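# Move cart with paper through door into yellow bay

## Task

Push the utility cart through the self-closing door and into the yellow-taped bay in the next room so that each of its four wheels sits fully within the tape, touching none of it. The box of copy paper must rest in the cart's top tray with no part overhanging its edges. The door must be closed when you finish. Either one or both robots may work, but any robot that topples or is left leaning counts as failure.

## Robot and tools

Robots: r1 and r2 are identical Hello Robot Stretch 4 units, each with one arm. Each has an omni-wheel base, a lift riding up a mast, a telescoping arm reaching forward, a wrist (yaw, pitch, roll) and a two-finger gripper. Height is about 1.6 m, and the base edge lies within 0.23 m of the base origin.

Frames: the base frame sits on the floor under the base centre, with x ahead, y to the left and z up, in metres. hand_pose is printed in this frame and marks a point between the open fingertips; it may be somewhat wrong. The odometry frame is the base frame as it was at scene start. base_odometry only integrates wheel rotation, so slipping looks like travel. Its heading is in radians, left positive, within -3.142..3.142. Each robot reports only in its own frames, so where the robots stand relative to each other can be judged only from images, lidar_m and wrist_depth_mm.

move: takes r1 and r2 (one object per robot, or null), cameras, and blocking, which must always be false. The call comes back in about 0.5 s while motion continues. Inside a robot's object:
- base: an offset from where that base last reported itself (or from where it is, if still moving). translate_m drives straight, forward positive; strafe_m slides sideways, left positive; each from -2 to 2 m. rotate_rad turns in place, counter-clockwise positive, -3.2 to 3.2. translate_m and strafe_m may be combined for a straight diagonal; rotate_rad goes alone.
- joints: absolute targets by name. lift_m 0 to 1.2 m; arm_m 0 to 0.55 m; wrist_yaw_rad -1.134 to 4.276 (0 ahead, left positive, 3.14 folded back, above 3.4 the arm may obstruct); wrist_pitch_rad -1.117 to 4.259 (0 level, 1.57 pointing down); wrist_roll_rad -1.117 to 4.259 (0 fingers at equal height, positive clockwise viewed from behind); gripper_m -0.038 to 0.141 m fingertip gap, read up to 0.015 off, with fingers pressing each other at -0.02 or less. Completion tolerances: ±0.004 for lift, arm, gripper; ±0.02 for wrist joints. Targets outside a range are clipped and reported.
- pace: "slow", "default", "fast" or "max". Base tops 0.1/0.3/0.4/0.6 m/s and 1/2/3/4 rad/s; lift 0.15/0.3/0.4/0.5 m/s; arm 0.1/0.4/0.6/0.7 m/s; wrist always 1.82 rad/s. A raised lift (above 0.2) slows the base, down to 0.3 m/s and 1 rad/s at 1.2.
- speeds: a per-joint top speed replacing pace (not for gripper_m).
- contact_limits: 0 (gentlest) to 1 for arm_m, lift_m, translate_m, strafe_m, rotate_rad, written next to that command; default 0.5. A base limit persists until a later action names base. Even at 0 the arm needs roughly 15-40 N to stop; for a light press use 0 and aim 1-3 mm beyond contact. With a load, keep lift_m's limit at least 0.15 (1 kg) or 0.3 (2 kg).
- end_of_arm: "enable_torque", sent by itself, re-powers wrist or gripper motors that cut out.
All motions in one call begin together. A later move only replaces the targets it names; everything else keeps going, and omitted joints may still push toward older targets. Actions last at most 15 s; a motion is cut at 14 s (time_out). A call with no action returns full state and all images.

wait: seconds 0 to 10, plus cameras. It returns early once any running move finishes. wait(0) reports progress in the "earlier move" line.
stop: brakes every running motion on both robots and returns when all are still; a "stop:" line says whether slack wheels hold again.
zoom_image: camera name and region [x0, y0, x1, y1] in pixels from the image's top-left, at most 504 wide and high, from the latest images only.
finished_scene: scene (the current scene number). Final and irreversible; the goal must hold on its own afterward.
Cameras: r1_/r2_ head_camera, head_left_camera, head_right_camera, wrist_camera, or "all". An unknown name invalidates the call.

If a move or wait is refused, or an unrequested stop appears, the remaining move, wait and finished_scene calls in that reply are skipped; a merely invalid call does not cause that.

Results: "move" lists robots sent motion; "as last shown" marks an uncommanded robot whose statuses read "not commanded". base_status/joint_status: done (wheels turned the full amount, slips included), moving, off_target (resting short, maybe still pushing), contact_stop (held back, goes slack), time_out (target dropped), limit_stop_at_own_body, limit_stop_at_tilt (lean over 6 degrees; lift, arm, wheels go slack), torque_fault (motor limp). on_its_own describes unrequested behaviour; "held at" is a target. lidar_m: 12 distances in 30-degree sectors from straight ahead going counter-clockwise (4th left, 7th behind, 10th right); "-" means nothing seen or under 0.25 m; sees 0.15 m up to robot height, misses glass and thin legs. wrist_depth_mm: 7x7 grid of depths, 100-2000 mm. turned_by_wheels vs turned_by_imu differing by over about 0.1 rad in a move means a hit or slip. base_tilt in degrees (forward, right), up to about 3 degrees biased. motor_effort in percent, servo_current in mA, peaks in brackets; a firm squeeze raises the gripper current.

Gripping: command a gap more than 0.015 below the object's width; lower pulls it toward the wrist. Use -0.02 or less to close behind a handle or bar. Open before twisting if pinching a thin rim.

Avoid: any robot-to-robot pressing (a base touching another robot, or gripping its fingers) — it ends the scene. Shared loads can tip a robot since travel differs up to 3 cm per metre. More than 1 kg held with arm_m above 0.2 risks tipping while moving, worse at speed. Self-collision near the base with low lift, with pitched-up rolled wrist, or yaw+pitch below about -1.1. Hard hits on the door or walls, slamming, dropping the paper, and torque faults. Loose objects may occasionally be nudged by something else.

Each tool is called by a JSON object that holds its "op" and its "data".

## Session

{"op": "move", "data": {"blocking": false}}

Scene clock: 0.00 s.
r1.base_odometry: x=+0.000 y=+0.000 heading=+0.000
r1.turned_by_wheels: +0.000
r1.turned_by_imu: +0.000
r1.base_tilt: forward=-1.6 right=+1.3
r1.lidar_m: 1.92 2.25 3.81 1.93 0.97 0.84 0.83 0.93 0.77 0.76 0.93 1.59
r1.base_status: not commanded
r1.joint_positions: lift_m=+0.127 arm_m=+0.000 wrist_yaw_rad=+3.089 wrist_pitch_rad=+0.002 wrist_roll_rad=+0.000 gripper_m=+0.056
r1.joint_status: not commanded
r1.measured_speeds: all 0
r1.motor_effort: lift_m=+20 arm_m=-4 wheel_0=+0 wheel_1=+1 wheel_2=+1
r1.servo_current: wrist_yaw_rad=39 wrist_pitch_rad=46 wrist_roll_rad=65 gripper_m=39
r1.hand_pose: x=-0.1125 y=+0.1024 z=+0.3046 quat_wxyz=(+0.026, -0.001, +0.000, +1.000) (m; r1's base frame)
r1.wrist_depth_mm: 137 138 - - - - - / 113 139 - - - - - / 117 140 224 - - - - / 137 161 - - - - - / - - - - - - - / - - 191 - 187 - - / 842 759 750 788 788 732 768
r2.base_odometry: x=+0.000 y=+0.000 heading=+0.000
r2.turned_by_wheels: +0.000
r2.turned_by_imu: +0.000
r2.base_tilt: forward=-0.6 right=+0.1
r2.lidar_m: 2.02 1.45 1.40 1.49 2.01 2.22 2.34 3.17 1.60 3.62 2.59 2.46
r2.base_status: not commanded
r2.joint_positions: lift_m=+0.295 arm_m=+0.000 wrist_yaw_rad=+3.133 wrist_pitch_rad=+0.002 wrist_roll_rad=+0.000 gripper_m=+0.056
r2.joint_status: not commanded
r2.measured_speeds: all 0
r2.motor_effort: lift_m=+18 arm_m=-4 wheel_0=+0 wheel_1=-1 wheel_2=+0
r2.servo_current: wrist_yaw_rad=46 wrist_pitch_rad=39 wrist_roll_rad=46 gripper_m=59
r2.hand_pose: x=-0.1167 y=+0.0898 z=+0.4727 quat_wxyz=(+0.004, -0.001, +0.000, +1.000) (m; r2's base frame)
r2.wrist_depth_mm: - 140 - - - - - / - 126 150 - - - - / - 130 185 - - - - / 144 143 272 - - - - / 229 - - - - - - / 226 1576 196 1576 190 1618 1464 / 226 1060 1138 - - 1025 1060
pictures: r1_head_camera, r1_head_left_camera, r1_head_right_camera, r1_wrist_camera, r2_head_camera, r2_head_left_camera, r2_head_right_camera, r2_wrist_camera
Images, in order (width x height): r1_head_camera 420x560, r1_head_left_camera 420x672, r1_head_right_camera 420x672, r1_wrist_camera 616x392, r2_head_camera 420x560, r2_head_left_camera 420x672, r2_head_right_camera 420x672, r2_wrist_camera 616x392.

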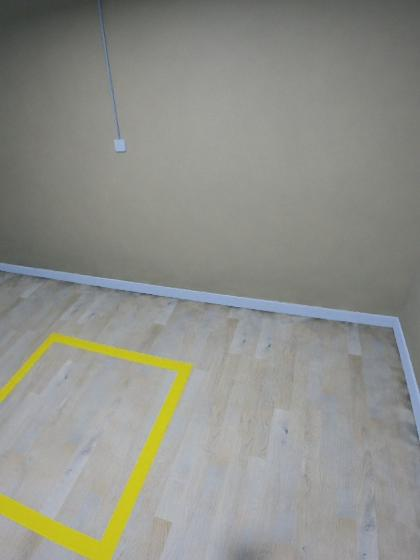

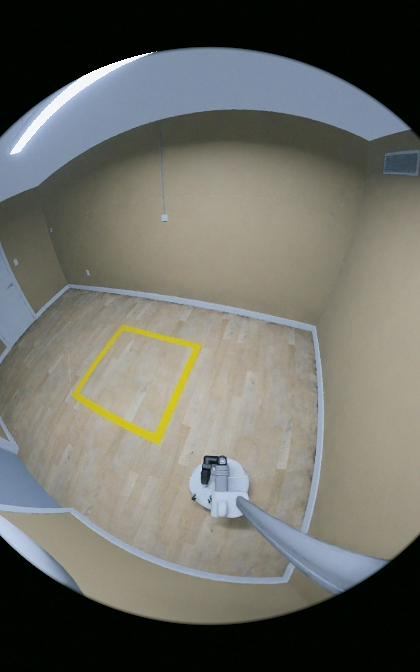

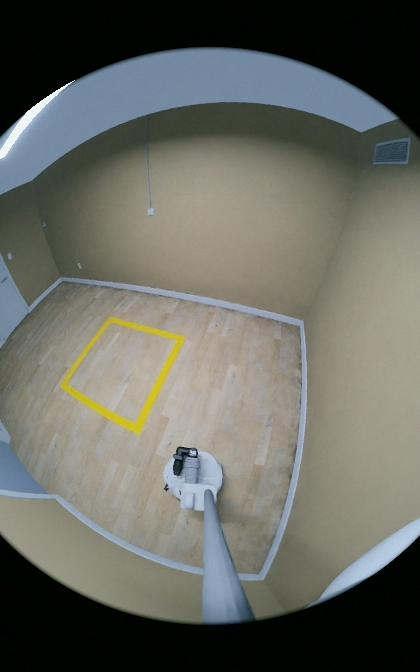

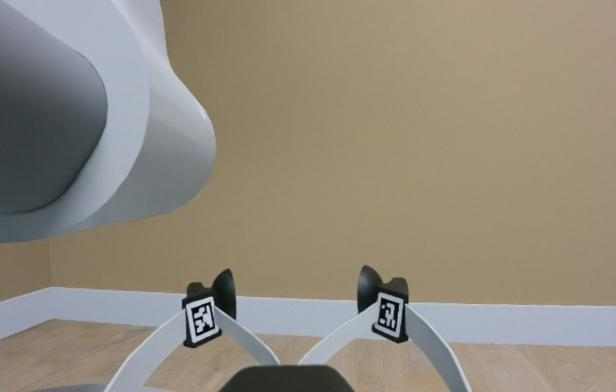

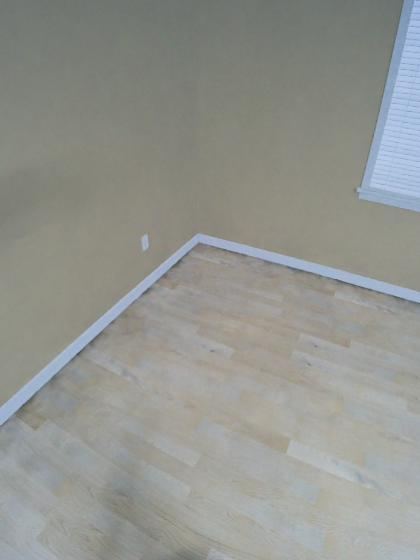

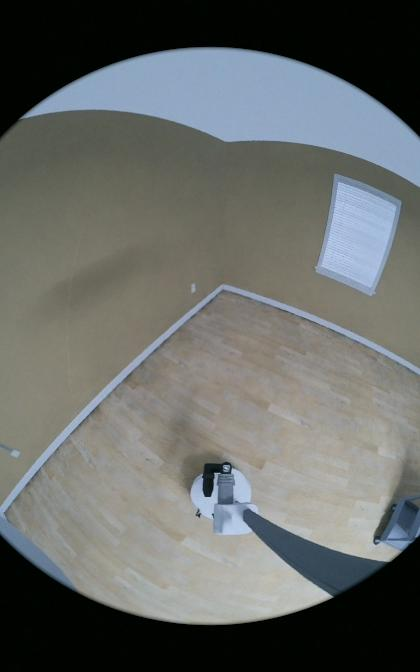

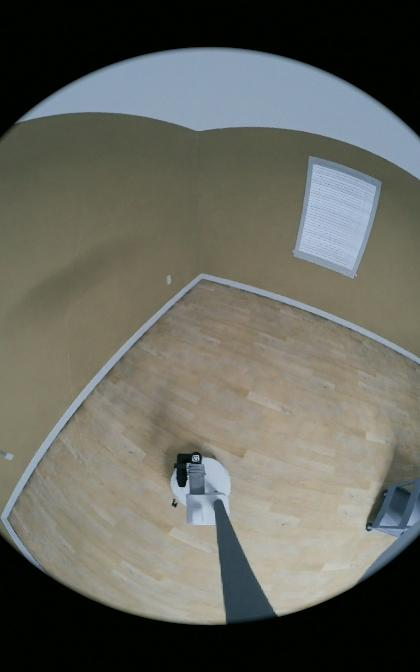

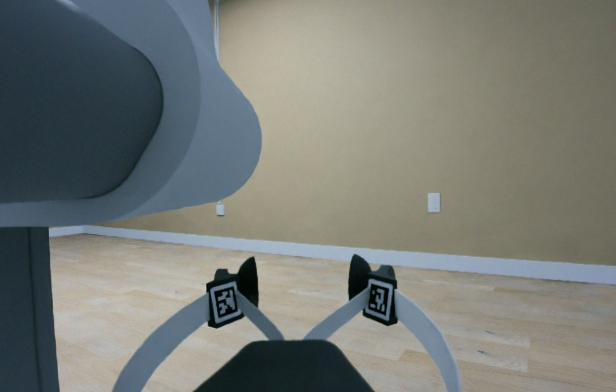

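{"op": "move", "data": {"blocking": false, "r1": {"base":{"rotate_rad":1.4},"pace":"fast"}, "r2": {"base":{"rotate_rad":-1.7},"pace":"fast"}}}

{"op": "wait", "data": {"seconds": 2}}

{"op": "wait", "data": {"seconds": 0.5, "cameras": ["all"]}}

Scene clock: 3.87 s.
move: r1 moving; r2 moving
r1.base_odometry: x=+0.000 y=+0.000 heading=+0.378
r1.turned_by_wheels: +0.378
r1.turned_by_imu: +0.379
r1.base_tilt: forward=-1.6 right=+1.2
r1.lidar_m: 2.06 3.10 2.42 1.11 0.86 0.81 0.91 0.78 0.78 0.85 1.27 1.93
r1.base_status: rotate_rad moving
r1.joint_positions: lift_m=+0.127 arm_m=+0.000 wrist_yaw_rad=+3.089 wrist_pitch_rad=+0.002 wrist_roll_rad=+0.000 gripper_m=+0.056
r1.joint_status: not commanded
r1.measured_speeds: translate_m=+0.000 strafe_m=+0.000 rotate_rad=+1.458 lift_m=+0.000 arm_m=+0.000 wrist_yaw_rad=+0.000 wrist_pitch_rad=+0.000 wrist_roll_rad=+0.000
r1.motor_effort: lift_m=+20(20) arm_m=-4(4) wheel_0=-9(10) wheel_1=-8(10) wheel_2=-9(9)
r1.servo_current: wrist_yaw_rad=59(59) wrist_pitch_rad=39(46) wrist_roll_rad=46(59) gripper_m=39(39)
r1.hand_pose: x=-0.1125 y=+0.1024 z=+0.3046 quat_wxyz=(+0.026, -0.001, +0.000, +1.000)
r1.wrist_depth_mm: 136 138 - - - - - / 113 139 - - - - - / 118 140 229 - - - - / 137 161 - - - - - / - - - - - - - / - 991 190 - 187 - - / 778 750 750 798 750 699 -
r2.base_odometry: x=+0.000 y=+0.000 heading=-0.378
r2.turned_by_wheels: -0.378
r2.turned_by_imu: -0.366
r2.base_tilt: forward=-0.7 right=+0.1
r2.lidar_m: 2.47 1.77 1.43 1.38 1.56 2.26 2.24 2.48 3.79 1.63 3.18 2.52
r2.base_status: rotate_rad moving
r2.joint_positions: lift_m=+0.295 arm_m=+0.000 wrist_yaw_rad=+3.133 wrist_pitch_rad=+0.002 wrist_roll_rad=+0.000 gripper_m=+0.056
r2.joint_status: not commanded
r2.measured_speeds: translate_m=+0.000 strafe_m=-0.001 rotate_rad=-1.461 lift_m=+0.000 arm_m=+0.000 wrist_yaw_rad=+0.000 wrist_pitch_rad=+0.000 wrist_roll_rad=+0.000
r2.motor_effort: lift_m=+18(18) arm_m=-4(4) wheel_0=+9(10) wheel_1=+10(12) wheel_2=+11(12)
r2.servo_current: wrist_yaw_rad=33(52) wrist_pitch_rad=39(46) wrist_roll_rad=52(52) gripper_m=39(59)
r2.hand_pose: x=-0.1167 y=+0.0898 z=+0.4727 quat_wxyz=(+0.004, -0.001, +0.000, +1.000)
r2.wrist_depth_mm: - 141 - - - - - / - 127 150 - - - - / - 130 184 - - - - / 144 143 272 - - - - / 229 - - - - - - / 227 1576 196 1576 190 1661 1464 / 226 1060 1138 - - 1060 1060
pictures: none

Scene clock: 5.03 s.
earlier move: r1 done; r2 moving
r1.base_odometry: x=+0.000 y=+0.000 heading=+1.400
r1.turned_by_wheels: +1.022
r1.turned_by_imu: +1.028
r1.base_tilt: forward=-1.6 right=+1.3
r1.lidar_m: 2.65 1.15 0.87 0.83 0.88 0.80 0.76 0.83 1.26 1.91 2.06 3.01
r1.base_status: done
r1.joint_positions: lift_m=+0.127 arm_m=+0.000 wrist_yaw_rad=+3.089 wrist_pitch_rad=+0.002 wrist_roll_rad=+0.000 gripper_m=+0.056
r1.joint_status: not commanded
r1.measured_speeds: all 0
r1.motor_effort: lift_m=+20(20) arm_m=-4(4) wheel_0=-1(11) wheel_1=+0(10) wheel_2=+1(10)
r1.servo_current: wrist_yaw_rad=59(59) wrist_pitch_rad=46(52) wrist_roll_rad=65(65) gripper_m=39(46)
r1.hand_pose: x=-0.1125 y=+0.1024 z=+0.3046 quat_wxyz=(+0.026, -0.001, +0.000, +1.000)
r1.wrist_depth_mm: 137 138 - - - - - / 113 139 - - - - - / 118 140 228 - - - - / 137 162 - - - - - / - - - - - - - / - - 190 - 188 - - / 788 715 759 143 741 778 809
r2.base_odometry: x=+0.000 y=+0.000 heading=-1.699
r2.turned_by_wheels: -1.321
r2.turned_by_imu: -1.287
r2.base_tilt: forward=-0.6 right=+0.1
r2.lidar_m: 1.72 2.76 2.48 2.30 1.52 1.39 1.46 1.82 2.22 2.27 2.90 1.59
r2.base_status: rotate_rad moving
r2.joint_positions: lift_m=+0.295 arm_m=+0.000 wrist_yaw_rad=+3.133 wrist_pitch_rad=+0.002 wrist_roll_rad=+0.000 gripper_m=+0.056
r2.joint_status: not commanded
r2.measured_speeds: all 0
r2.motor_effort: lift_m=+18(18) arm_m=-4(4) wheel_0=-1(13) wheel_1=+2(14) wheel_2=+3(12)
r2.servo_current: wrist_yaw_rad=39(59) wrist_pitch_rad=33(46) wrist_roll_rad=46(52) gripper_m=46(59)
r2.hand_pose: x=-0.1167 y=+0.0898 z=+0.4727 quat_wxyz=(+0.004, -0.001, +0.000, +1.000)
r2.wrist_depth_mm: - 141 - - - - - / - 126 142 - - - - / - 130 185 - - - - / 144 143 207 - - - - / 230 - - - - - - / 227 1576 195 1308 190 - - / 226 1078 1138 - - 1042 1060
wait: 1.17 of 2 s (r1 has come to rest)
pictures: none

Scene clock: 5.17 s.
earlier move: r2 done
r1.base_odometry: x=+0.000 y=+0.000 heading=+1.400
r1.turned_by_wheels: +0.000
r1.turned_by_imu: +0.000
r1.base_tilt: forward=-1.6 right=+1.2
r1.lidar_m: 2.68 1.14 0.87 0.83 0.88 0.78 0.77 0.85 1.22 1.92 2.04 2.97
r1.base_status: done
r1.joint_positions: lift_m=+0.127 arm_m=+0.000 wrist_yaw_rad=+3.089 wrist_pitch_rad=+0.002 wrist_roll_rad=+0.000 gripper_m=+0.056
r1.joint_status: not commanded
r1.measured_speeds: all 0
r1.motor_effort: lift_m=+20(20) arm_m=-4(4) wheel_0=-1(11) wheel_1=+0(10) wheel_2=+1(10)
r1.servo_current: wrist_yaw_rad=65(65) wrist_pitch_rad=39(52) wrist_roll_rad=59(65) gripper_m=39(46)
r1.hand_pose: x=-0.1125 y=+0.1024 z=+0.3046 quat_wxyz=(+0.026, -0.001, +0.000, +1.000)
r1.wrist_depth_mm: 136 138 - - - - - / 113 139 - - - - - / 117 139 227 - - - - / 137 161 - - - - - / - - - - - - - / - - 190 - 187 - - / 798 691 741 143 741 768 820
r2.base_odometry: x=+0.000 y=+0.000 heading=-1.699
r2.turned_by_wheels: +0.000
r2.turned_by_imu: +0.000
r2.base_tilt: forward=-0.6 right=+0.1
r2.lidar_m: 1.73 2.72 2.49 2.33 1.53 1.40 1.43 1.82 2.22 2.27 2.86 1.62
r2.base_status: done
r2.joint_positions: lift_m=+0.295 arm_m=+0.000 wrist_yaw_rad=+3.133 wrist_pitch_rad=+0.002 wrist_roll_rad=+0.000 gripper_m=+0.056
r2.joint_status: not commanded
r2.measured_speeds: all 0
r2.motor_effort: lift_m=+18(18) arm_m=-4(4) wheel_0=+1(13) wheel_1=+3(14) wheel_2=+3(12)
r2.servo_current: wrist_yaw_rad=46(59) wrist_pitch_rad=33(46) wrist_roll_rad=46(52) gripper_m=46(59)
r2.hand_pose: x=-0.1167 y=+0.0898 z=+0.4727 quat_wxyz=(+0.004, -0.001, +0.000, +1.000)
r2.wrist_depth_mm: - 140 - - - - - / - 126 141 - - - - / - 129 184 - - - - / 144 143 206 - - - - / 229 - - - - - - / 228 1576 195 1336 190 - - / 226 1060 1138 - - 1025 1078
wait: 0.13 of 0.5 s (r2 has come to rest)
pictures: r1_head_camera, r1_head_left_camera, r1_head_right_camera, r1_wrist_camera, r2_head_camera, r2_head_left_camera, r2_head_right_camera, r2_wrist_camera
Images, in order (width x height): r1_head_camera 420x560, r1_head_left_camera 420x672, r1_head_right_camera 420x672, r1_wrist_camera 616x392, r2_head_camera 420x560, r2_head_left_camera 420x672, r2_head_right_camera 420x672, r2_wrist_camera 616x392.

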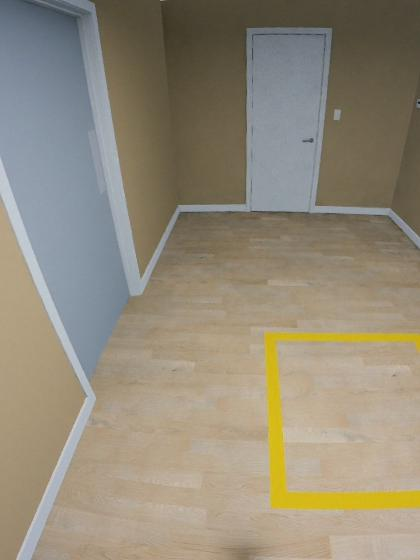

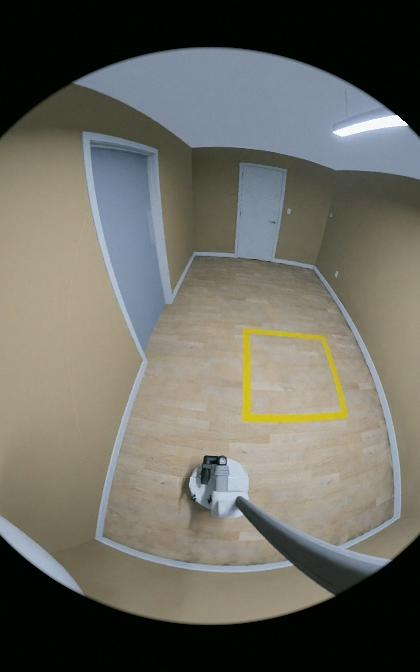

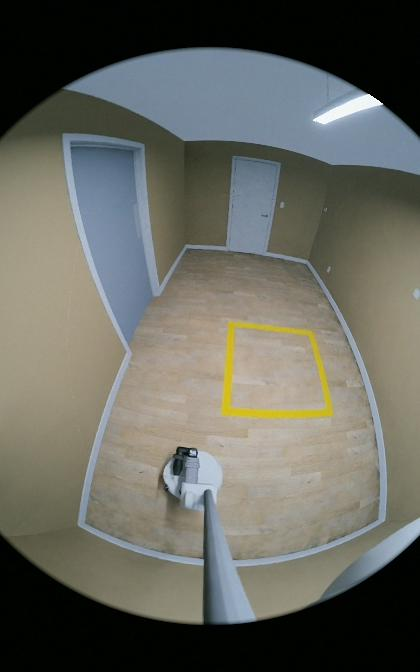

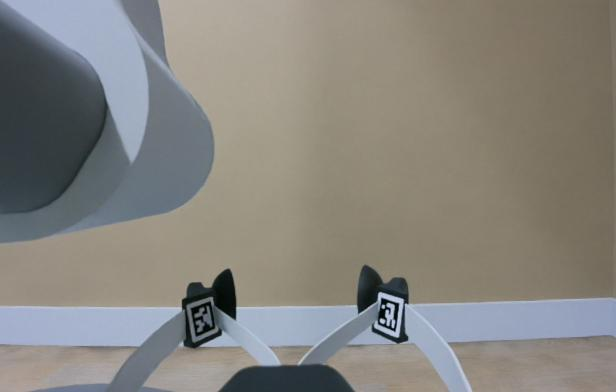

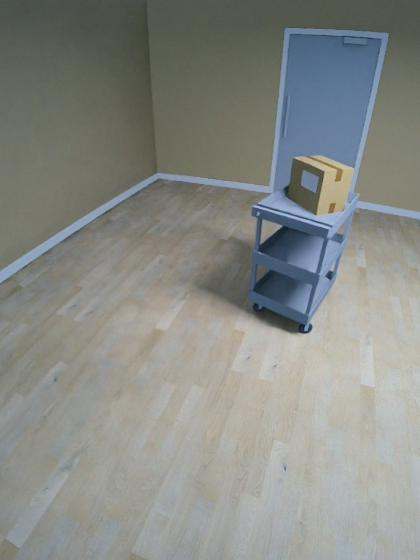

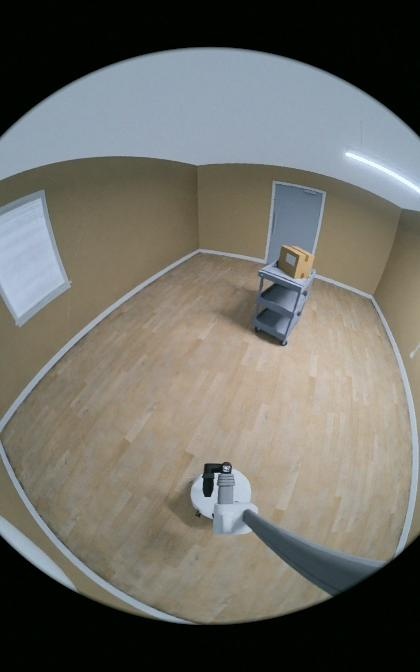

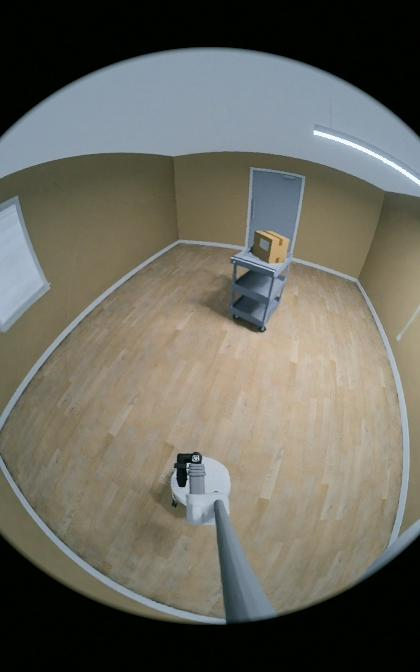

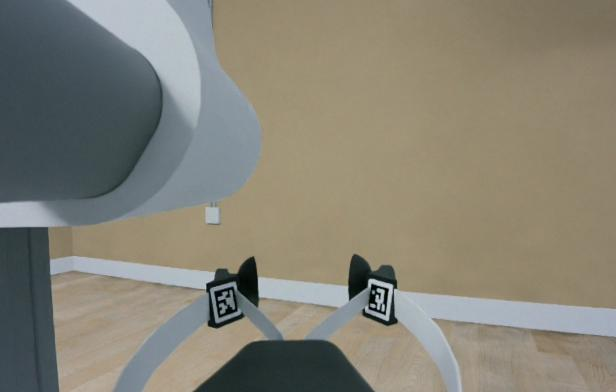

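{"op": "zoom_image", "data": {"camera": "r2_head_camera", "region": [220, 20, 420, 350]}}

{"op": "zoom_image", "data": {"camera": "r1_head_camera", "region": [0, 0, 420, 504]}}

Scaled by 1.527 from the camera's image (finer frame: 1200x1600).

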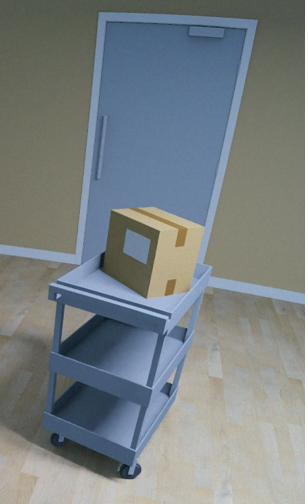

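Scaled by 1.000.

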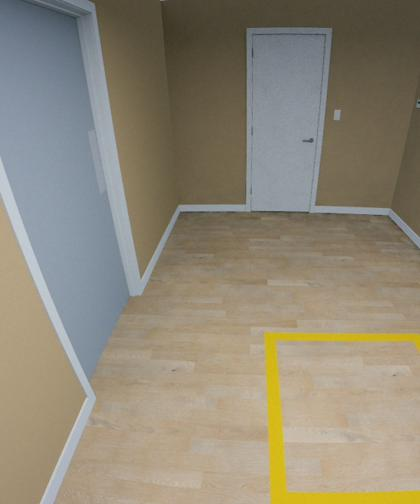

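{"op": "move", "data": {"blocking": false, "r1": {"base":{"translate_m":1.0,"strafe_m":-0.2},"joints":{"wrist_yaw_rad":0},"pace":"fast"}, "r2": {"base":{"translate_m":0.6},"joints":{"lift_m":1.0,"wrist_yaw_rad":0},"pace":"fast"}}}

{"op": "wait", "data": {"seconds": 4}}

{"op": "move", "data": {"blocking": false, "r1": {"base":{"rotate_rad":1.5},"pace":"fast"}, "r2": {"base":{"rotate_rad":-0.3},"pace":"fast"}}}

{"op": "wait", "data": {"seconds": 2}}

{"op": "wait", "data": {"seconds": 2, "cameras": ["r1_head_camera", "r1_head_right_camera","r2_head_camera","r2_head_right_camera","r2_wrist_camera"]}}

Scene clock: 51.50 s.
move: r1 moving; r2 moving
r1.base_odometry: x=+0.018 y=+0.048 heading=+1.400
r1.turned_by_wheels: +0.000
r1.turned_by_imu: +0.000
r1.base_tilt: forward=-1.6 right=+1.3
r1.lidar_m: 2.67 1.12 0.87 0.85 0.90 0.84 0.82 0.89 1.34 1.92 2.04 2.95
r1.base_status: translate_m moving; strafe_m moving
r1.joint_positions: lift_m=+0.127 arm_m=+0.000 wrist_yaw_rad=+2.450 wrist_pitch_rad=+0.002 wrist_roll_rad=+0.000 gripper_m=+0.056
r1.joint_status: wrist_yaw_rad moving
r1.measured_speeds: translate_m=+0.195 strafe_m=-0.040 rotate_rad=+0.002 lift_m=+0.000 arm_m=+0.000 wrist_yaw_rad=-1.821 wrist_pitch_rad=+0.000 wrist_roll_rad=+0.000
r1.motor_effort: lift_m=+20(20) arm_m=-4(4) wheel_0=+8(12) wheel_1=+5(7) wheel_2=-12(12)
r1.servo_current: wrist_yaw_rad=91(111) wrist_pitch_rad=46(46) wrist_roll_rad=46(65) gripper_m=46(46)
r1.hand_pose: x=+0.0045 y=+0.2512 z=+0.3046 quat_wxyz=(+0.339, -0.001, +0.000, +0.941)
r1.wrist_depth_mm: - - - - - - - / - - - - - - - / - - - - - - - / - - - - - - - / - - - - - - - / - - 191 1078 189 - - / 788 707 750 798 788 699 -
r2.base_odometry: x=-0.006 y=-0.050 heading=-1.699
r2.turned_by_wheels: +0.000
r2.turned_by_imu: +0.001
r2.base_tilt: forward=-0.7 right=+0.1
r2.lidar_m: 1.69 2.71 2.46 2.39 1.59 1.45 1.50 1.89 2.25 2.27 2.91 1.56
r2.base_status: translate_m moving
r2.joint_positions: lift_m=+0.358 arm_m=+0.000 wrist_yaw_rad=+2.523 wrist_pitch_rad=+0.002 wrist_roll_rad=+0.000 gripper_m=+0.056
r2.joint_status: lift_m moving; wrist_yaw_rad moving
r2.measured_speeds: translate_m=+0.195 strafe_m=+0.000 rotate_rad=+0.003 lift_m=+0.243 arm_m=+0.000 wrist_yaw_rad=-1.733 wrist_pitch_rad=+0.000 wrist_roll_rad=+0.000
r2.motor_effort: lift_m=+23(24) arm_m=-4(4) wheel_0=+9(13) wheel_1=+7(10) wheel_2=-15(16)
r2.servo_current: wrist_yaw_rad=91(156) wrist_pitch_rad=39(46) wrist_roll_rad=52(59) gripper_m=52(52)
r2.hand_pose: x=-0.0133 y=+0.2385 z=+0.5357 quat_wxyz=(+0.305, -0.001, +0.000, +0.953)
r2.wrist_depth_mm: - - - - - - - / - - - - - - - / - - - - - - - / - - - - - - - / - - - - - - - / - - 190 1430 190 1499 1430 / 1255 1160 1281 - - 1138 1160
pictures: none

Scene clock: 53.83 s.
earlier move: r1 moving; r2 done
r1.base_odometry: x=+0.332 y=+0.860 heading=+1.400
r1.turned_by_wheels: +0.000
r1.turned_by_imu: -0.001
r1.base_tilt: forward=-1.6 right=+1.3
r1.lidar_m: 3.00 1.41 1.09 0.94 1.03 1.52 1.67 1.81 1.88 1.79 1.93 2.80
r1.base_status: translate_m moving; strafe_m moving
r1.joint_positions: lift_m=+0.127 arm_m=+0.000 wrist_yaw_rad=+0.003 wrist_pitch_rad=+0.002 wrist_roll_rad=+0.000 gripper_m=+0.056
r1.joint_status: all done
r1.measured_speeds: translate_m=+0.285 strafe_m=-0.058 rotate_rad=+0.001 lift_m=+0.000 arm_m=+0.000 wrist_yaw_rad=+0.000 wrist_pitch_rad=+0.000 wrist_roll_rad=+0.000
r1.motor_effort: lift_m=+20(20) arm_m=-4(4) wheel_0=+2(12) wheel_1=+4(7) wheel_2=+1(13)
r1.servo_current: wrist_yaw_rad=39(117) wrist_pitch_rad=39(52) wrist_roll_rad=52(65) gripper_m=39(52)
r1.hand_pose: x=+0.4595 y=-0.0866 z=+0.3046 quat_wxyz=(+1.000, +0.000, +0.001, +0.001)
r1.wrist_depth_mm: - - - - - - - / - - - - - - - / - - - - - - - / - - - - - - - / - 1863 - - - - - / 1138 1160 192 1160 188 1118 1138 / 842 741 741 788 778 778 809
r2.base_odometry: x=-0.077 y=-0.595 heading=-1.699
r2.turned_by_wheels: +0.000
r2.turned_by_imu: +0.001
r2.base_tilt: forward=-0.7 right=+0.0
r2.lidar_m: 3.71 2.49 2.26 2.28 2.13 1.94 1.97 2.56 2.47 2.49 3.15 1.10
r2.base_status: done
r2.joint_positions: lift_m=+1.000 arm_m=+0.000 wrist_yaw_rad=+0.003 wrist_pitch_rad=+0.002 wrist_roll_rad=+0.000 gripper_m=+0.056
r2.joint_status: all done
r2.measured_speeds: all 0
r2.motor_effort: lift_m=+21(27) arm_m=-4(4) wheel_0=+1(13) wheel_1=+3(10) wheel_2=-1(16)
r2.servo_current: wrist_yaw_rad=46(156) wrist_pitch_rad=33(46) wrist_roll_rad=52(59) gripper_m=46(52)
r2.hand_pose: x=+0.4596 y=-0.0866 z=+1.1775 quat_wxyz=(+1.000, +0.000, +0.001, +0.001)
r2.wrist_depth_mm: - - - - - - - / - - - - - - - / - - - - - - - / - - - - - - - / - - - - - - 976 / - - 196 - 191 1160 976 / - - - - - - 778
wait: 2.33 of 4 s (r2 has come to rest)
pictures: none

Scene clock: 54.33 s.
earlier move: r1 done
move: r1 moving; r2 moving
r1.base_odometry: x=+0.358 y=+0.945 heading=+1.778
r1.turned_by_wheels: +0.378
r1.turned_by_imu: +0.378
r1.base_tilt: forward=-1.6 right=+1.3
r1.lidar_m: 1.48 1.12 0.93 0.99 1.31 1.77 1.80 1.96 1.79 1.86 2.41 2.91
r1.base_status: rotate_rad moving
r1.joint_positions: lift_m=+0.127 arm_m=+0.000 wrist_yaw_rad=+0.002 wrist_pitch_rad=+0.002 wrist_roll_rad=+0.000 gripper_m=+0.056
r1.joint_status: not commanded
r1.measured_speeds: translate_m=+0.084 strafe_m=-0.002 rotate_rad=+1.459 lift_m=+0.000 arm_m=+0.000 wrist_yaw_rad=+0.000 wrist_pitch_rad=+0.000 wrist_roll_rad=+0.000
r1.motor_effort: lift_m=+20(20) arm_m=-4(4) wheel_0=-12(16) wheel_1=-8(10) wheel_2=-3(4)
r1.servo_current: wrist_yaw_rad=59(65) wrist_pitch_rad=39(46) wrist_roll_rad=39(59) gripper_m=33(46)
r1.hand_pose: x=+0.4595 y=-0.0867 z=+0.3046 quat_wxyz=(+1.000, +0.000, +0.001, +0.001)
r1.wrist_depth_mm: - - - - - - - / 1118 - - - - - - / 1118 - - - - - - / 1138 1138 - - - - - / 1118 1160 1921 - - - - / 1042 1118 192 1182 187 1160 1160 / 842 750 750 798 798 768 809
r2.base_odometry: x=-0.077 y=-0.595 heading=-1.894
r2.turned_by_wheels: -0.194
r2.turned_by_imu: -0.189
r2.base_tilt: forward=-0.6 right=+0.1
r2.lidar_m: 1.14 2.75 2.28 2.26 2.33 1.95 1.95 2.23 2.48 2.46 2.82 1.08
r2.base_status: rotate_rad moving
r2.joint_positions: lift_m=+1.000 arm_m=+0.000 wrist_yaw_rad=+0.003 wrist_pitch_rad=+0.002 wrist_roll_rad=+0.000 gripper_m=+0.056
r2.joint_status: not commanded
r2.measured_speeds: translate_m=-0.001 strafe_m=+0.001 rotate_rad=-0.617 lift_m=+0.000 arm_m=+0.000 wrist_yaw_rad=+0.000 wrist_pitch_rad=+0.000 wrist_roll_rad=+0.000
r2.motor_effort: lift_m=+21(21) arm_m=-4(4) wheel_0=+5(8) wheel_1=+5(9) wheel_2=+7(10)
r2.servo_current: wrist_yaw_rad=52(52) wrist_pitch_rad=46(46) wrist_roll_rad=39(59) gripper_m=52(52)
r2.hand_pose: x=+0.4596 y=-0.0866 z=+1.1775 quat_wxyz=(+1.000, +0.000, +0.001, +0.001)
r2.wrist_depth_mm: - - - - - - - / - - - - - - - / - - - - - - - / - - - - - - - / - - - - 1281 1078 - / - - 196 - 189 1078 - / - - - - - - -
pictures: none

Scene clock: 55.00 s.
earlier move: r1 moving; r2 done
r1.base_odometry: x=+0.356 y=+0.952 heading=+2.811
r1.turned_by_wheels: +1.032
r1.turned_by_imu: +1.038
r1.base_tilt: forward=-1.6 right=+1.3
r1.lidar_m: 0.94 0.97 1.27 1.77 1.83 1.96 1.82 1.84 2.40 2.92 1.58 1.12
r1.base_status: rotate_rad moving
r1.joint_positions: lift_m=+0.127 arm_m=+0.000 wrist_yaw_rad=+0.002 wrist_pitch_rad=+0.002 wrist_roll_rad=+0.000 gripper_m=+0.056
r1.joint_status: not commanded
r1.measured_speeds: translate_m=-0.001 strafe_m=+0.001 rotate_rad=+0.784 lift_m=+0.000 arm_m=+0.000 wrist_yaw_rad=+0.000 wrist_pitch_rad=+0.000 wrist_roll_rad=+0.000
r1.motor_effort: lift_m=+20(20) arm_m=-4(4) wheel_0=-2(16) wheel_1=+1(11) wheel_2=+0(4)
r1.servo_current: wrist_yaw_rad=65(65) wrist_pitch_rad=39(46) wrist_roll_rad=46(65) gripper_m=46(52)
r1.hand_pose: x=+0.4595 y=-0.0867 z=+0.3046 quat_wxyz=(+1.000, +0.000, +0.001, +0.001)
r1.wrist_depth_mm: - - 788 - - - - / - - 723 - - - - / - - 741 - - - - / - - 741 - - - - / - - 750 - - - - / - - 190 - 188 - - / - 151 699 143 788 768 809
r2.base_odometry: x=-0.077 y=-0.595 heading=-1.998
r2.turned_by_wheels: -0.105
r2.turned_by_imu: -0.102
r2.base_tilt: forward=-0.7 right=+0.1
r2.lidar_m: 1.07 2.93 2.34 2.25 2.49 2.01 1.96 2.11 2.52 2.47 2.66 1.09
r2.base_status: done
r2.joint_positions: lift_m=+1.000 arm_m=+0.000 wrist_yaw_rad=+0.003 wrist_pitch_rad=+0.002 wrist_roll_rad=+0.000 gripper_m=+0.056
r2.joint_status: not commanded
r2.measured_speeds: all 0
r2.motor_effort: lift_m=+21(21) arm_m=-3(4) wheel_0=+3(8) wheel_1=+4(9) wheel_2=+3(10)
r2.servo_current: wrist_yaw_rad=46(52) wrist_pitch_rad=39(46) wrist_roll_rad=52(59) gripper_m=52(52)
r2.hand_pose: x=+0.4595 y=-0.0867 z=+1.1775 quat_wxyz=(+1.000, +0.000, +0.001, +0.001)
r2.wrist_depth_mm: - - - - - - - / - - - - - - - / - - - - - - - / - - - - - - - / - - - - 1160 - - / - - 196 1336 188 - - / - - - - - - -
wait: 0.67 of 2 s (r2 has come to rest)
pictures: none

Scene clock: 55.53 s.
earlier move: r1 done
r1.base_odometry: x=+0.356 y=+0.952 heading=+2.900
r1.turned_by_wheels: +0.090
r1.turned_by_imu: +0.090
r1.base_tilt: forward=-1.6 right=+1.2
r1.lidar_m: 0.95 0.99 1.39 1.76 1.85 1.88 1.80 1.87 2.57 2.93 1.44 1.10
r1.base_status: done
r1.joint_positions: lift_m=+0.127 arm_m=+0.000 wrist_yaw_rad=+0.002 wrist_pitch_rad=+0.002 wrist_roll_rad=+0.000 gripper_m=+0.056
r1.joint_status: not commanded
r1.measured_speeds: all 0
r1.motor_effort: lift_m=+20(20) arm_m=-4(4) wheel_0=-1(16) wheel_1=-2(11) wheel_2=+1(4)
r1.servo_current: wrist_yaw_rad=52(65) wrist_pitch_rad=46(46) wrist_roll_rad=39(65) gripper_m=39(52)
r1.hand_pose: x=+0.4595 y=-0.0867 z=+0.3046 quat_wxyz=(+1.000, +0.000, +0.001, +0.001)
r1.wrist_depth_mm: - - - 778 - - - / - - - 798 - - - / - - - 788 - - - / - - - 798 - - - / - - - 798 - - - / - - 190 788 187 - - / - 151 182 143 732 723 750
r2.base_odometry: x=-0.077 y=-0.595 heading=-1.998
r2.turned_by_wheels: +0.000
r2.turned_by_imu: +0.000
r2.base_tilt: forward=-0.7 right=+0.0
r2.lidar_m: 1.12 2.93 2.29 2.23 2.49 1.98 1.96 2.14 2.48 2.46 2.66 1.09
r2.base_status: done
r2.joint_positions: lift_m=+1.000 arm_m=+0.000 wrist_yaw_rad=+0.003 wrist_pitch_rad=+0.002 wrist_roll_rad=+0.000 gripper_m=+0.056
r2.joint_status: not commanded
r2.measured_speeds: all 0
r2.motor_effort: lift_m=+21(21) arm_m=-4(4) wheel_0=+3(8) wheel_1=+4(9) wheel_2=+3(10)
r2.servo_current: wrist_yaw_rad=52(65) wrist_pitch_rad=33(46) wrist_roll_rad=39(59) gripper_m=52(52)
r2.hand_pose: x=+0.4595 y=-0.0867 z=+1.1775 quat_wxyz=(+1.000, +0.000, +0.001, +0.001)
r2.wrist_depth_mm: - - - - - - - / - - - - - - - / - - - - - - - / - - - - - - - / - - - - 1160 - - / - - 196 1336 188 - - / - - - - - - -
wait: 0.53 of 2 s (r1 has come to rest)
Images, in order (width x height): r1_head_camera 420x560, r1_head_right_camera 420x672, r2_head_camera 420x560, r2_head_right_camera 420x672, r2_wrist_camera 616x392.

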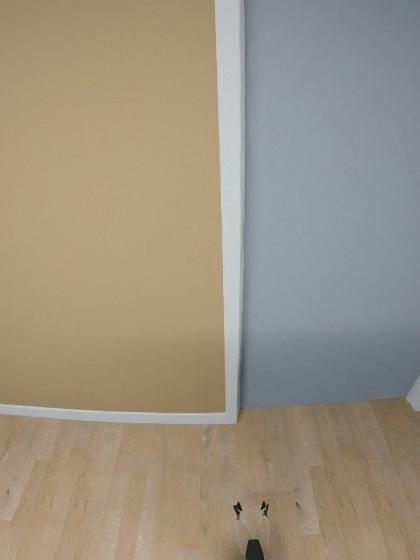

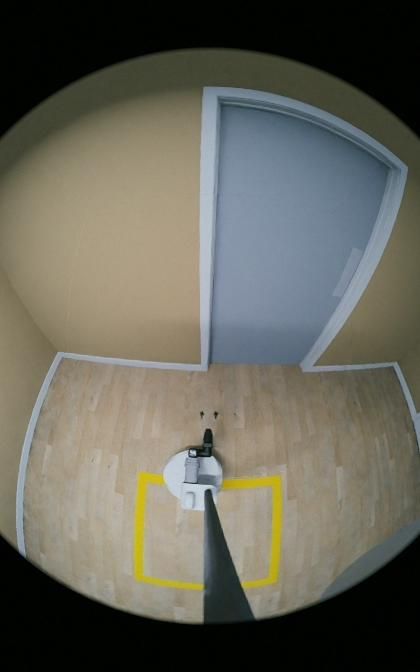

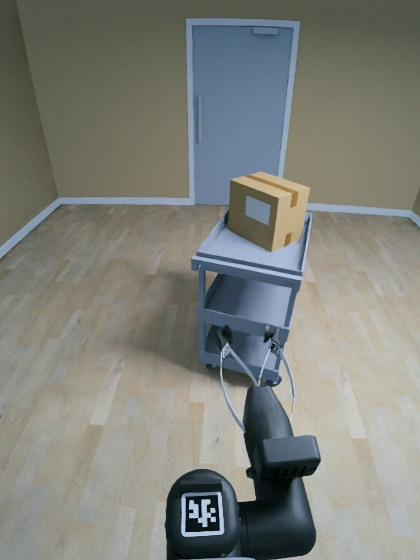

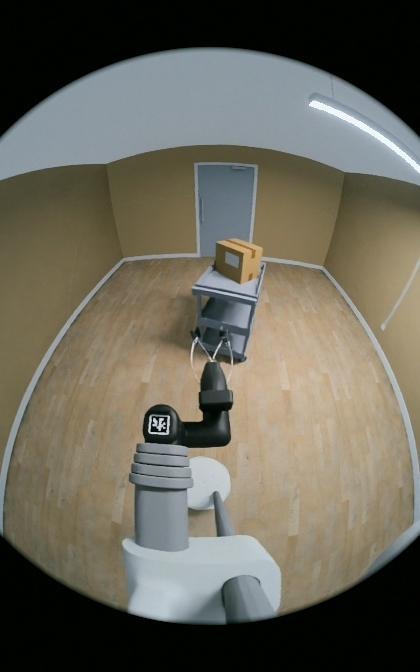

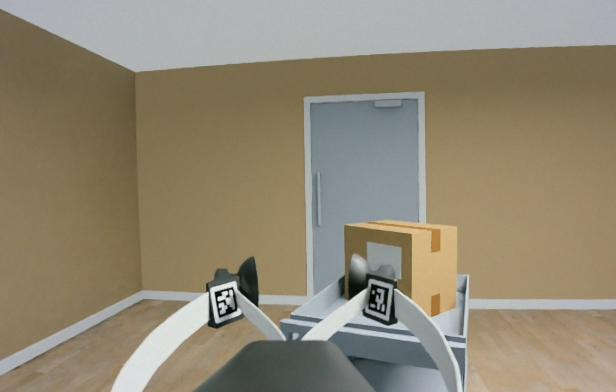

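{"op": "move", "data": {"blocking": false, "r1": {"base":{"translate_m":0.0,"strafe_m":-0.5},"joints":{"wrist_yaw_rad":3.09},"pace":"fast"}, "r2": {"base":{"rotate_rad":-0.34},"joints":{"wrist_roll_rad":1.57},"pace":"fast"}}}

{"op": "wait", "data": {"seconds": 1.5}}

{"op": "move", "data": {"blocking": false, "r2": {"base":{"translate_m":0.1,"strafe_m":0.34},"pace":"fast"}}}

{"op": "wait", "data": {"seconds": 1.5}}

{"op": "move", "data": {"blocking": false, "r1": {"base":{"rotate_rad":-0.06},"pace":"fast"}}}

{"op": "wait", "data": {"seconds": 1.5, "cameras": ["r1_head_camera", "r1_head_right_camera","r2_head_camera","r2_head_right_camera","r2_wrist_camera"]}}

{"op": "zoom_image", "data": {"camera": "r2_head_camera", "region": [100, 150, 400, 400]}}

Scene clock: 98.00 s.
move: r1 moving; r2 moving
r1.base_odometry: x=+0.369 y=+1.009 heading=+2.900
r1.turned_by_wheels: +0.000
r1.turned_by_imu: +0.000
r1.base_tilt: forward=-1.6 right=+1.2
r1.lidar_m: 0.95 0.99 1.37 1.84 1.92 1.88 1.81 1.88 2.60 2.86 1.41 1.09
r1.base_status: translate_m moving; strafe_m moving
r1.joint_positions: lift_m=+0.127 arm_m=+0.000 wrist_yaw_rad=+0.640 wrist_pitch_rad=+0.002 wrist_roll_rad=+0.000 gripper_m=+0.056
r1.joint_status: wrist_yaw_rad moving
r1.measured_speeds: translate_m=-0.001 strafe_m=-0.226 rotate_rad=+0.003 lift_m=+0.000 arm_m=+0.000 wrist_yaw_rad=+1.820 wrist_pitch_rad=+0.000 wrist_roll_rad=+0.000
r1.motor_effort: lift_m=+20(20) arm_m=-4(4) wheel_0=+12(12) wheel_1=-12(12) wheel_2=-1(1)
r1.servo_current: wrist_yaw_rad=78(143) wrist_pitch_rad=46(52) wrist_roll_rad=52(52) gripper_m=39(46)
r1.hand_pose: x=+0.4545 y=+0.1020 z=+0.3046 quat_wxyz=(+0.949, +0.000, +0.001, +0.314)
r1.wrist_depth_mm: - - - - - - - / - - - - - 647 676 / - - - - - 647 676 / - - - - - 634 676 / - - - - - 654 668 / 1160 1060 192 - 188 661 676 / 831 750 741 143 - - -
r2.base_odometry: x=-0.077 y=-0.595 heading=-2.198
r2.turned_by_wheels: -0.200
r2.turned_by_imu: -0.194
r2.base_tilt: forward=-0.7 right=+0.1
r2.lidar_m: 1.06 3.60 2.46 2.25 2.32 2.11 1.95 2.03 2.57 2.47 2.54 3.21
r2.base_status: rotate_rad moving
r2.joint_positions: lift_m=+1.000 arm_m=+0.000 wrist_yaw_rad=+0.003 wrist_pitch_rad=+0.002 wrist_roll_rad=+0.642 gripper_m=+0.056
r2.joint_status: wrist_roll_rad moving
r2.measured_speeds: translate_m=-0.001 strafe_m=+0.000 rotate_rad=-0.720 lift_m=+0.000 arm_m=+0.000 wrist_yaw_rad=+0.000 wrist_pitch_rad=+0.000 wrist_roll_rad=+1.820
r2.motor_effort: lift_m=+21(21) arm_m=-4(4) wheel_0=+7(10) wheel_1=+5(10) wheel_2=+7(10)
r2.servo_current: wrist_yaw_rad=46(52) wrist_pitch_rad=46(46) wrist_roll_rad=98(98) gripper_m=39(52)
r2.hand_pose: x=+0.4595 y=-0.0867 z=+1.1775 quat_wxyz=(+0.949, +0.316, +0.001, +0.001)
r2.wrist_depth_mm: - - - - - - - / - - - - - - - / - - - - - - - / - - - - - - - / - - - 1308 1182 - - / - - 195 1336 189 - 1756 / - - - - - - 1499
pictures: none

Scene clock: 98.97 s.
earlier move: r1 moving; r2 done
r1.base_odometry: x=+0.452 y=+1.344 heading=+2.900
r1.turned_by_wheels: +0.000
r1.turned_by_imu: -0.002
r1.base_tilt: forward=-1.6 right=+1.2
r1.lidar_m: 1.05 1.01 1.38 2.17 2.26 1.89 1.80 1.90 2.56 2.52 1.41 1.09
r1.base_status: translate_m moving; strafe_m moving
r1.joint_positions: lift_m=+0.127 arm_m=+0.000 wrist_yaw_rad=+2.399 wrist_pitch_rad=+0.002 wrist_roll_rad=+0.000 gripper_m=+0.056
r1.joint_status: wrist_yaw_rad moving
r1.measured_speeds: translate_m=+0.000 strafe_m=-0.306 rotate_rad=-0.001 lift_m=+0.000 arm_m=+0.000 wrist_yaw_rad=+1.821 wrist_pitch_rad=+0.000 wrist_roll_rad=+0.000
r1.motor_effort: lift_m=+20(20) arm_m=-3(4) wheel_0=+2(15) wheel_1=+2(14) wheel_2=+1(2)
r1.servo_current: wrist_yaw_rad=98(143) wrist_pitch_rad=39(52) wrist_roll_rad=59(65) gripper_m=39(46)
r1.hand_pose: x=+0.0176 y=+0.2595 z=+0.3046 quat_wxyz=(+0.363, -0.001, +0.000, +0.932)
r1.wrist_depth_mm: - - - - - - - / - - - - - - - / - - - - - - - / - - - - - - - / - 1921 - - - 1921 - / 1182 1205 191 1182 188 1160 1118 / 842 741 750 143 798 768 831
r2.base_odometry: x=-0.077 y=-0.595 heading=-2.338
r2.turned_by_wheels: -0.140
r2.turned_by_imu: -0.136
r2.base_tilt: forward=-0.7 right=+0.1
r2.lidar_m: 1.09 1.15 2.62 2.26 2.28 2.26 1.95 1.95 2.34 2.45 2.46 2.96
r2.base_status: done
r2.joint_positions: lift_m=+1.000 arm_m=+0.000 wrist_yaw_rad=+0.003 wrist_pitch_rad=+0.002 wrist_roll_rad=+1.568 gripper_m=+0.056
r2.joint_status: all done
r2.measured_speeds: all 0
r2.motor_effort: lift_m=+21(21) arm_m=-3(4) wheel_0=+4(10) wheel_1=+2(10) wheel_2=+5(10)
r2.servo_current: wrist_yaw_rad=46(59) wrist_pitch_rad=46(46) wrist_roll_rad=46(98) gripper_m=52(52)
r2.hand_pose: x=+0.4595 y=-0.0867 z=+1.1775 quat_wxyz=(+0.708, +0.706, +0.001, +0.000)
r2.wrist_depth_mm: - - - - - - 1618 / - - - - - - 1576 / - - - - - - 1661 / - - - - - - 1537 / - - - - 1182 - 931 / - - 195 - 190 - 931 / - - - - - - 960
wait: 0.97 of 1.5 s (r2 has come to rest)
pictures: none

Scene clock: 99.47 s.
earlier move: r1 moving
move: r2 moving
r1.base_odometry: x=+0.474 y=+1.433 heading=+2.900
r1.turned_by_wheels: +0.000
r1.turned_by_imu: +0.000
r1.base_tilt: forward=-1.6 right=+1.3
r1.lidar_m: 1.04 1.04 1.38 2.26 2.34 1.89 1.78 1.89 2.54 2.43 1.41 1.10
r1.base_status: translate_m moving; strafe_m moving
r1.joint_positions: lift_m=+0.127 arm_m=+0.000 wrist_yaw_rad=+3.086 wrist_pitch_rad=+0.002 wrist_roll_rad=+0.000 gripper_m=+0.056
r1.joint_status: wrist_yaw_rad moving
r1.measured_speeds: translate_m=+0.000 strafe_m=-0.076 rotate_rad=+0.002 lift_m=+0.000 arm_m=+0.000 wrist_yaw_rad=+0.093 wrist_pitch_rad=+0.000 wrist_roll_rad=+0.000
r1.motor_effort: lift_m=+20(20) arm_m=-2(4) wheel_0=+0(1) wheel_1=+4(4) wheel_2=+1(2)
r1.servo_current: wrist_yaw_rad=33(111) wrist_pitch_rad=46(52) wrist_roll_rad=46(59) gripper_m=39(52)
r1.hand_pose: x=-0.1122 y=+0.1032 z=+0.3046 quat_wxyz=(+0.028, -0.001, +0.000, +1.000)
r1.wrist_depth_mm: - 137 - - - - - / - 137 - - - - - / 112 138 213 - - - - / 129 142 245 - - - - / 138 - - 1661 1921 - - / 1205 1182 193 1205 187 1138 1205 / 854 750 750 798 798 778 820
r2.base_odometry: x=-0.058 y=-0.628 heading=-2.338
r2.turned_by_wheels: +0.000
r2.turned_by_imu: +0.000
r2.base_tilt: forward=-0.7 right=+0.1
r2.lidar_m: 1.07 1.15 2.58 2.22 2.24 2.28 1.96 1.99 2.34 2.46 2.50 2.98
r2.base_status: translate_m moving; strafe_m moving
r2.joint_positions: lift_m=+1.000 arm_m=+0.000 wrist_yaw_rad=+0.003 wrist_pitch_rad=+0.002 wrist_roll_rad=+1.568 gripper_m=+0.056
r2.joint_status: not commanded
r2.measured_speeds: translate_m=+0.041 strafe_m=+0.143 rotate_rad=+0.007 lift_m=+0.000 arm_m=+0.000 wrist_yaw_rad=+0.000 wrist_pitch_rad=+0.000 wrist_roll_rad=+0.000
r2.motor_effort: lift_m=+21(21) arm_m=-4(4) wheel_0=-10(11) wheel_1=+13(13) wheel_2=-7(9)
r2.servo_current: wrist_yaw_rad=39(59) wrist_pitch_rad=46(46) wrist_roll_rad=39(46) gripper_m=46(52)
r2.hand_pose: x=+0.4595 y=-0.0867 z=+1.1775 quat_wxyz=(+0.708, +0.706, +0.001, +0.000)
r2.wrist_depth_mm: - - - - - - 1576 / - - - - - - 1618 / - - - - - - 1708 / - - - - - - 1464 / - - - - 1138 - 904 / - - 195 - 189 - 931 / - - - - - - 931
pictures: none

Scene clock: 99.90 s.
earlier move: r1 done; r2 moving
r1.base_odometry: x=+0.475 y=+1.438 heading=+2.900
r1.turned_by_wheels: +0.000
r1.turned_by_imu: +0.000
r1.base_tilt: forward=-1.6 right=+1.2
r1.lidar_m: 1.03 1.05 1.33 2.25 2.36 1.87 1.80 1.86 2.53 2.43 1.43 1.10
r1.base_status: done
r1.joint_positions: lift_m=+0.127 arm_m=+0.000 wrist_yaw_rad=+3.087 wrist_pitch_rad=+0.002 wrist_roll_rad=+0.000 gripper_m=+0.056
r1.joint_status: all done
r1.measured_speeds: all 0
r1.motor_effort: lift_m=+20(20) arm_m=+2(4) wheel_0=+1(2) wheel_1=+1(4) wheel_2=+1(2)
r1.servo_current: wrist_yaw_rad=39(111) wrist_pitch_rad=46(52) wrist_roll_rad=46(59) gripper_m=39(52)
r1.hand_pose: x=-0.1123 y=+0.1030 z=+0.3046 quat_wxyz=(+0.027, -0.001, +0.000, +1.000)
r1.wrist_depth_mm: - 137 - - - - - / - 137 - - - - - / 111 138 206 - - - - / 127 139 239 - - - - / 137 - - 1708 1921 1921 - / 1182 1182 193 1205 188 1138 1229 / 854 750 759 798 788 778 809
r2.base_odometry: x=-0.010 y=-0.712 heading=-2.338
r2.turned_by_wheels: +0.000
r2.turned_by_imu: +0.000
r2.base_tilt: forward=-0.7 right=+0.1
r2.lidar_m: 1.05 3.69 2.47 2.11 2.16 2.32 2.02 2.02 2.39 2.56 2.58 3.05
r2.base_status: translate_m moving; strafe_m moving
r2.joint_positions: lift_m=+1.000 arm_m=+0.000 wrist_yaw_rad=+0.003 wrist_pitch_rad=+0.002 wrist_roll_rad=+1.568 gripper_m=+0.056
r2.joint_status: not commanded
r2.measured_speeds: translate_m=+0.081 strafe_m=+0.272 rotate_rad=+0.006 lift_m=+0.000 arm_m=+0.000 wrist_yaw_rad=+0.000 wrist_pitch_rad=+0.000 wrist_roll_rad=+0.000
r2.motor_effort: lift_m=+21(21) arm_m=-4(4) wheel_0=-12(12) wheel_1=+12(13) wheel_2=-6(9)
r2.servo_current: wrist_yaw_rad=39(59) wrist_pitch_rad=33(46) wrist_roll_rad=52(52) gripper_m=46(52)
r2.hand_pose: x=+0.4595 y=-0.0867 z=+1.1775 quat_wxyz=(+0.708, +0.706, +0.001, +0.000)
r2.wrist_depth_mm: - - - - - - 1618 / - - - - - - 1618 / - - - - - - 1661 / - - - - 1205 1308 891 / - - - - 1118 891 891 / - - 195 - 191 - 904 / - - - - - 1921 1618
wait: 0.43 of 1.5 s (r1 has come to rest)
pictures: none

Scene clock: 100.40 s.
earlier move: r2 moving
move: r1 moving
r1.base_odometry: x=+0.475 y=+1.438 heading=+2.841
r1.turned_by_wheels: -0.060
r1.turned_by_imu: -0.060
r1.base_tilt: forward=-1.6 right=+1.2
r1.lidar_m: 1.05 1.04 1.28 2.27 2.31 1.92 1.81 1.83 2.47 2.43 1.51 1.11
r1.base_status: rotate_rad moving
r1.joint_positions: lift_m=+0.127 arm_m=+0.000 wrist_yaw_rad=+3.087 wrist_pitch_rad=+0.002 wrist_roll_rad=+0.000 gripper_m=+0.056
r1.joint_status: not commanded
r1.measured_speeds: all 0
r1.motor_effort: lift_m=+20(20) arm_m=+4(4) wheel_0=+0(9) wheel_1=+1(6) wheel_2=+2(7)
r1.servo_current: wrist_yaw_rad=46(59) wrist_pitch_rad=46(46) wrist_roll_rad=52(59) gripper_m=39(46)
r1.hand_pose: x=-0.1123 y=+0.1030 z=+0.3046 quat_wxyz=(+0.027, -0.001, +0.000, +1.000)
r1.wrist_depth_mm: - 137 - - - - - / - 137 - - - - - / 111 138 207 - - - - / 128 139 240 - - - - / 138 - - 1708 - - - / 1182 1205 193 1182 187 1160 1229 / 842 759 750 809 788 768 798
r2.base_odometry: x=+0.060 y=-0.836 heading=-2.338
r2.turned_by_wheels: +0.000
r2.turned_by_imu: +0.000
r2.base_tilt: forward=-0.7 right=+0.1
r2.lidar_m: 1.02 3.71 2.32 2.03 2.02 2.40 2.10 2.09 2.50 2.71 2.71 1.06
r2.base_status: translate_m moving; strafe_m moving
r2.joint_positions: lift_m=+1.000 arm_m=+0.000 wrist_yaw_rad=+0.003 wrist_pitch_rad=+0.002 wrist_roll_rad=+1.568 gripper_m=+0.056
r2.joint_status: not commanded
r2.measured_speeds: translate_m=+0.063 strafe_m=+0.213 rotate_rad=-0.002 lift_m=+0.000 arm_m=+0.000 wrist_yaw_rad=+0.000 wrist_pitch_rad=+0.000 wrist_roll_rad=+0.000
r2.motor_effort: lift_m=+21(21) arm_m=-4(4) wheel_0=-6(12) wheel_1=+2(13) wheel_2=-5(9)
r2.servo_current: wrist_yaw_rad=52(52) wrist_pitch_rad=46(46) wrist_roll_rad=52(59) gripper_m=52(52)
r2.hand_pose: x=+0.4595 y=-0.0867 z=+1.1775 quat_wxyz=(+0.708, +0.706, +0.001, +0.000)
r2.wrist_depth_mm: - - - - - - 1618 / - - - - - - 1618 / - - - - - - - / - - - - 1078 842 854 / - - - - 1205 854 854 / - - 195 - 190 - 1618 / - - - - - - 1661
pictures: none

Scene clock: 100.47 s.
earlier move: r1 done; r2 moving
r1.base_odometry: x=+0.475 y=+1.438 heading=+2.841
r1.turned_by_wheels: +0.000
r1.turned_by_imu: +0.000
r1.base_tilt: forward=-1.6 right=+1.3
r1.lidar_m: 1.02 1.05 1.31 2.25 2.33 1.93 1.78 1.84 2.45 2.43 1.50 1.12
r1.base_status: done
r1.joint_positions: lift_m=+0.127 arm_m=+0.000 wrist_yaw_rad=+3.087 wrist_pitch_rad=+0.002 wrist_roll_rad=+0.000 gripper_m=+0.056
r1.joint_status: not commanded
r1.measured_speeds: all 0
r1.motor_effort: lift_m=+20(20) arm_m=+4(4) wheel_0=+1(9) wheel_1=+1(6) wheel_2=+1(7)
r1.servo_current: wrist_yaw_rad=59(59) wrist_pitch_rad=46(46) wrist_roll_rad=46(59) gripper_m=39(46)
r1.hand_pose: x=-0.1123 y=+0.1030 z=+0.3046 quat_wxyz=(+0.027, -0.001, +0.000, +1.000)
r1.wrist_depth_mm: - 137 - - - - - / - 137 - - - - - / 111 138 208 - - - - / 127 139 241 - - - - / 138 - - 1708 - - - / 1205 1182 194 1160 187 1160 1229 / 854 759 750 809 798 778 820
r2.base_odometry: x=+0.067 y=-0.848 heading=-2.338
r2.turned_by_wheels: +0.000
r2.turned_by_imu: +0.000
r2.base_tilt: forward=-0.7 right=+0.0
r2.lidar_m: 1.01 3.72 2.35 2.01 1.98 2.39 2.08 2.11 2.50 2.70 2.73 1.05
r2.base_status: translate_m moving; strafe_m moving
r2.joint_positions: lift_m=+1.000 arm_m=+0.000 wrist_yaw_rad=+0.003 wrist_pitch_rad=+0.002 wrist_roll_rad=+1.568 gripper_m=+0.056
r2.joint_status: not commanded
r2.measured_speeds: translate_m=+0.057 strafe_m=+0.195 rotate_rad=-0.001 lift_m=+0.000 arm_m=+0.000 wrist_yaw_rad=+0.000 wrist_pitch_rad=+0.000 wrist_roll_rad=+0.000
r2.motor_effort: lift_m=+21(21) arm_m=-4(4) wheel_0=-3(12) wheel_1=+3(13) wheel_2=-6(9)
r2.servo_current: wrist_yaw_rad=52(52) wrist_pitch_rad=46(46) wrist_roll_rad=33(59) gripper_m=59(59)
r2.hand_pose: x=+0.4595 y=-0.0867 z=+1.1775 quat_wxyz=(+0.708, +0.706, +0.001, +0.000)
r2.wrist_depth_mm: - - - - - - 1618 / - - - - - - 1576 / - - - - 1182 - - / - - - - 1098 - - / - - - - 1205 866 854 / - - 192 - 191 1921 1618 / - - - - - - 1618
wait: 0.07 of 1.5 s (r1 has come to rest)
Images, in order (width x height): r1_head_camera 420x560, r1_head_right_camera 420x672, r2_head_camera 420x560, r2_head_right_camera 420x672, r2_wrist_camera 616x392.

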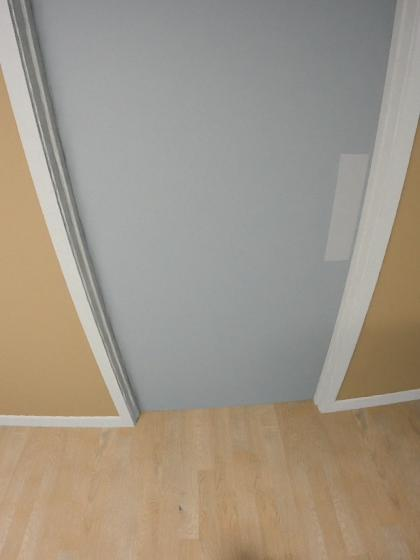

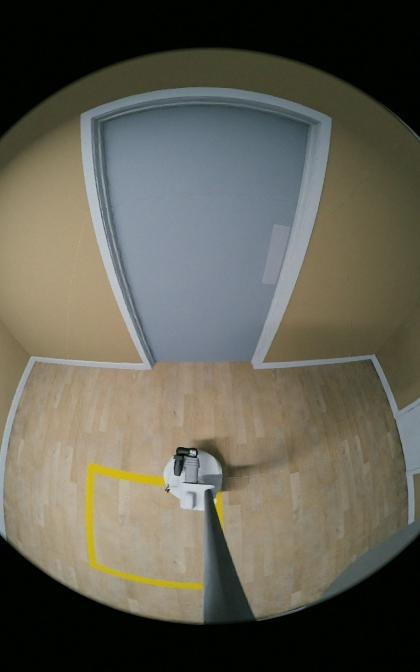

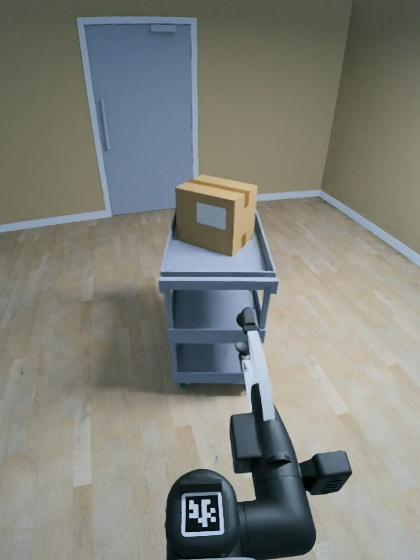

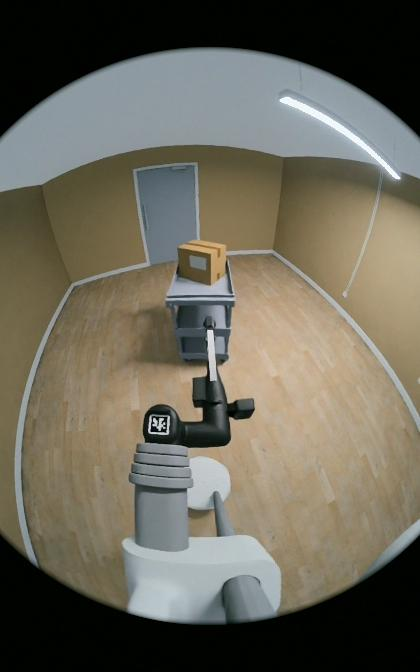

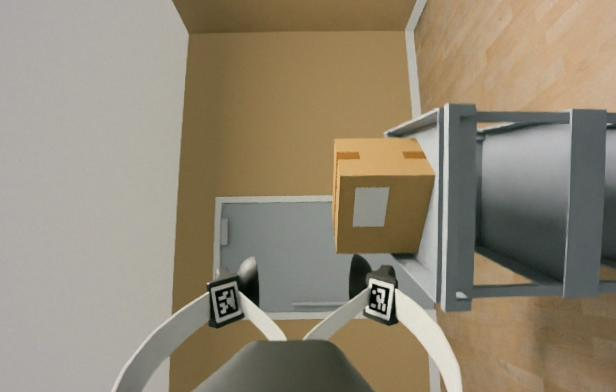

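Scaled by 1.680 from the camera's image (finer frame: 1200x1600).

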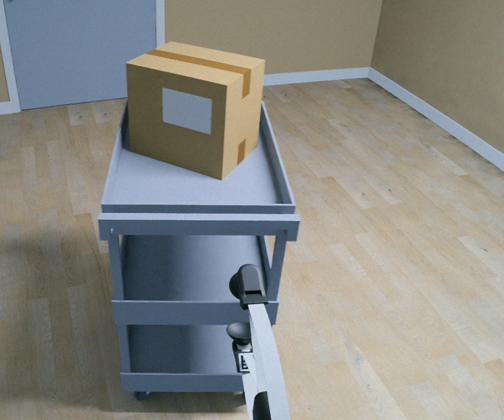

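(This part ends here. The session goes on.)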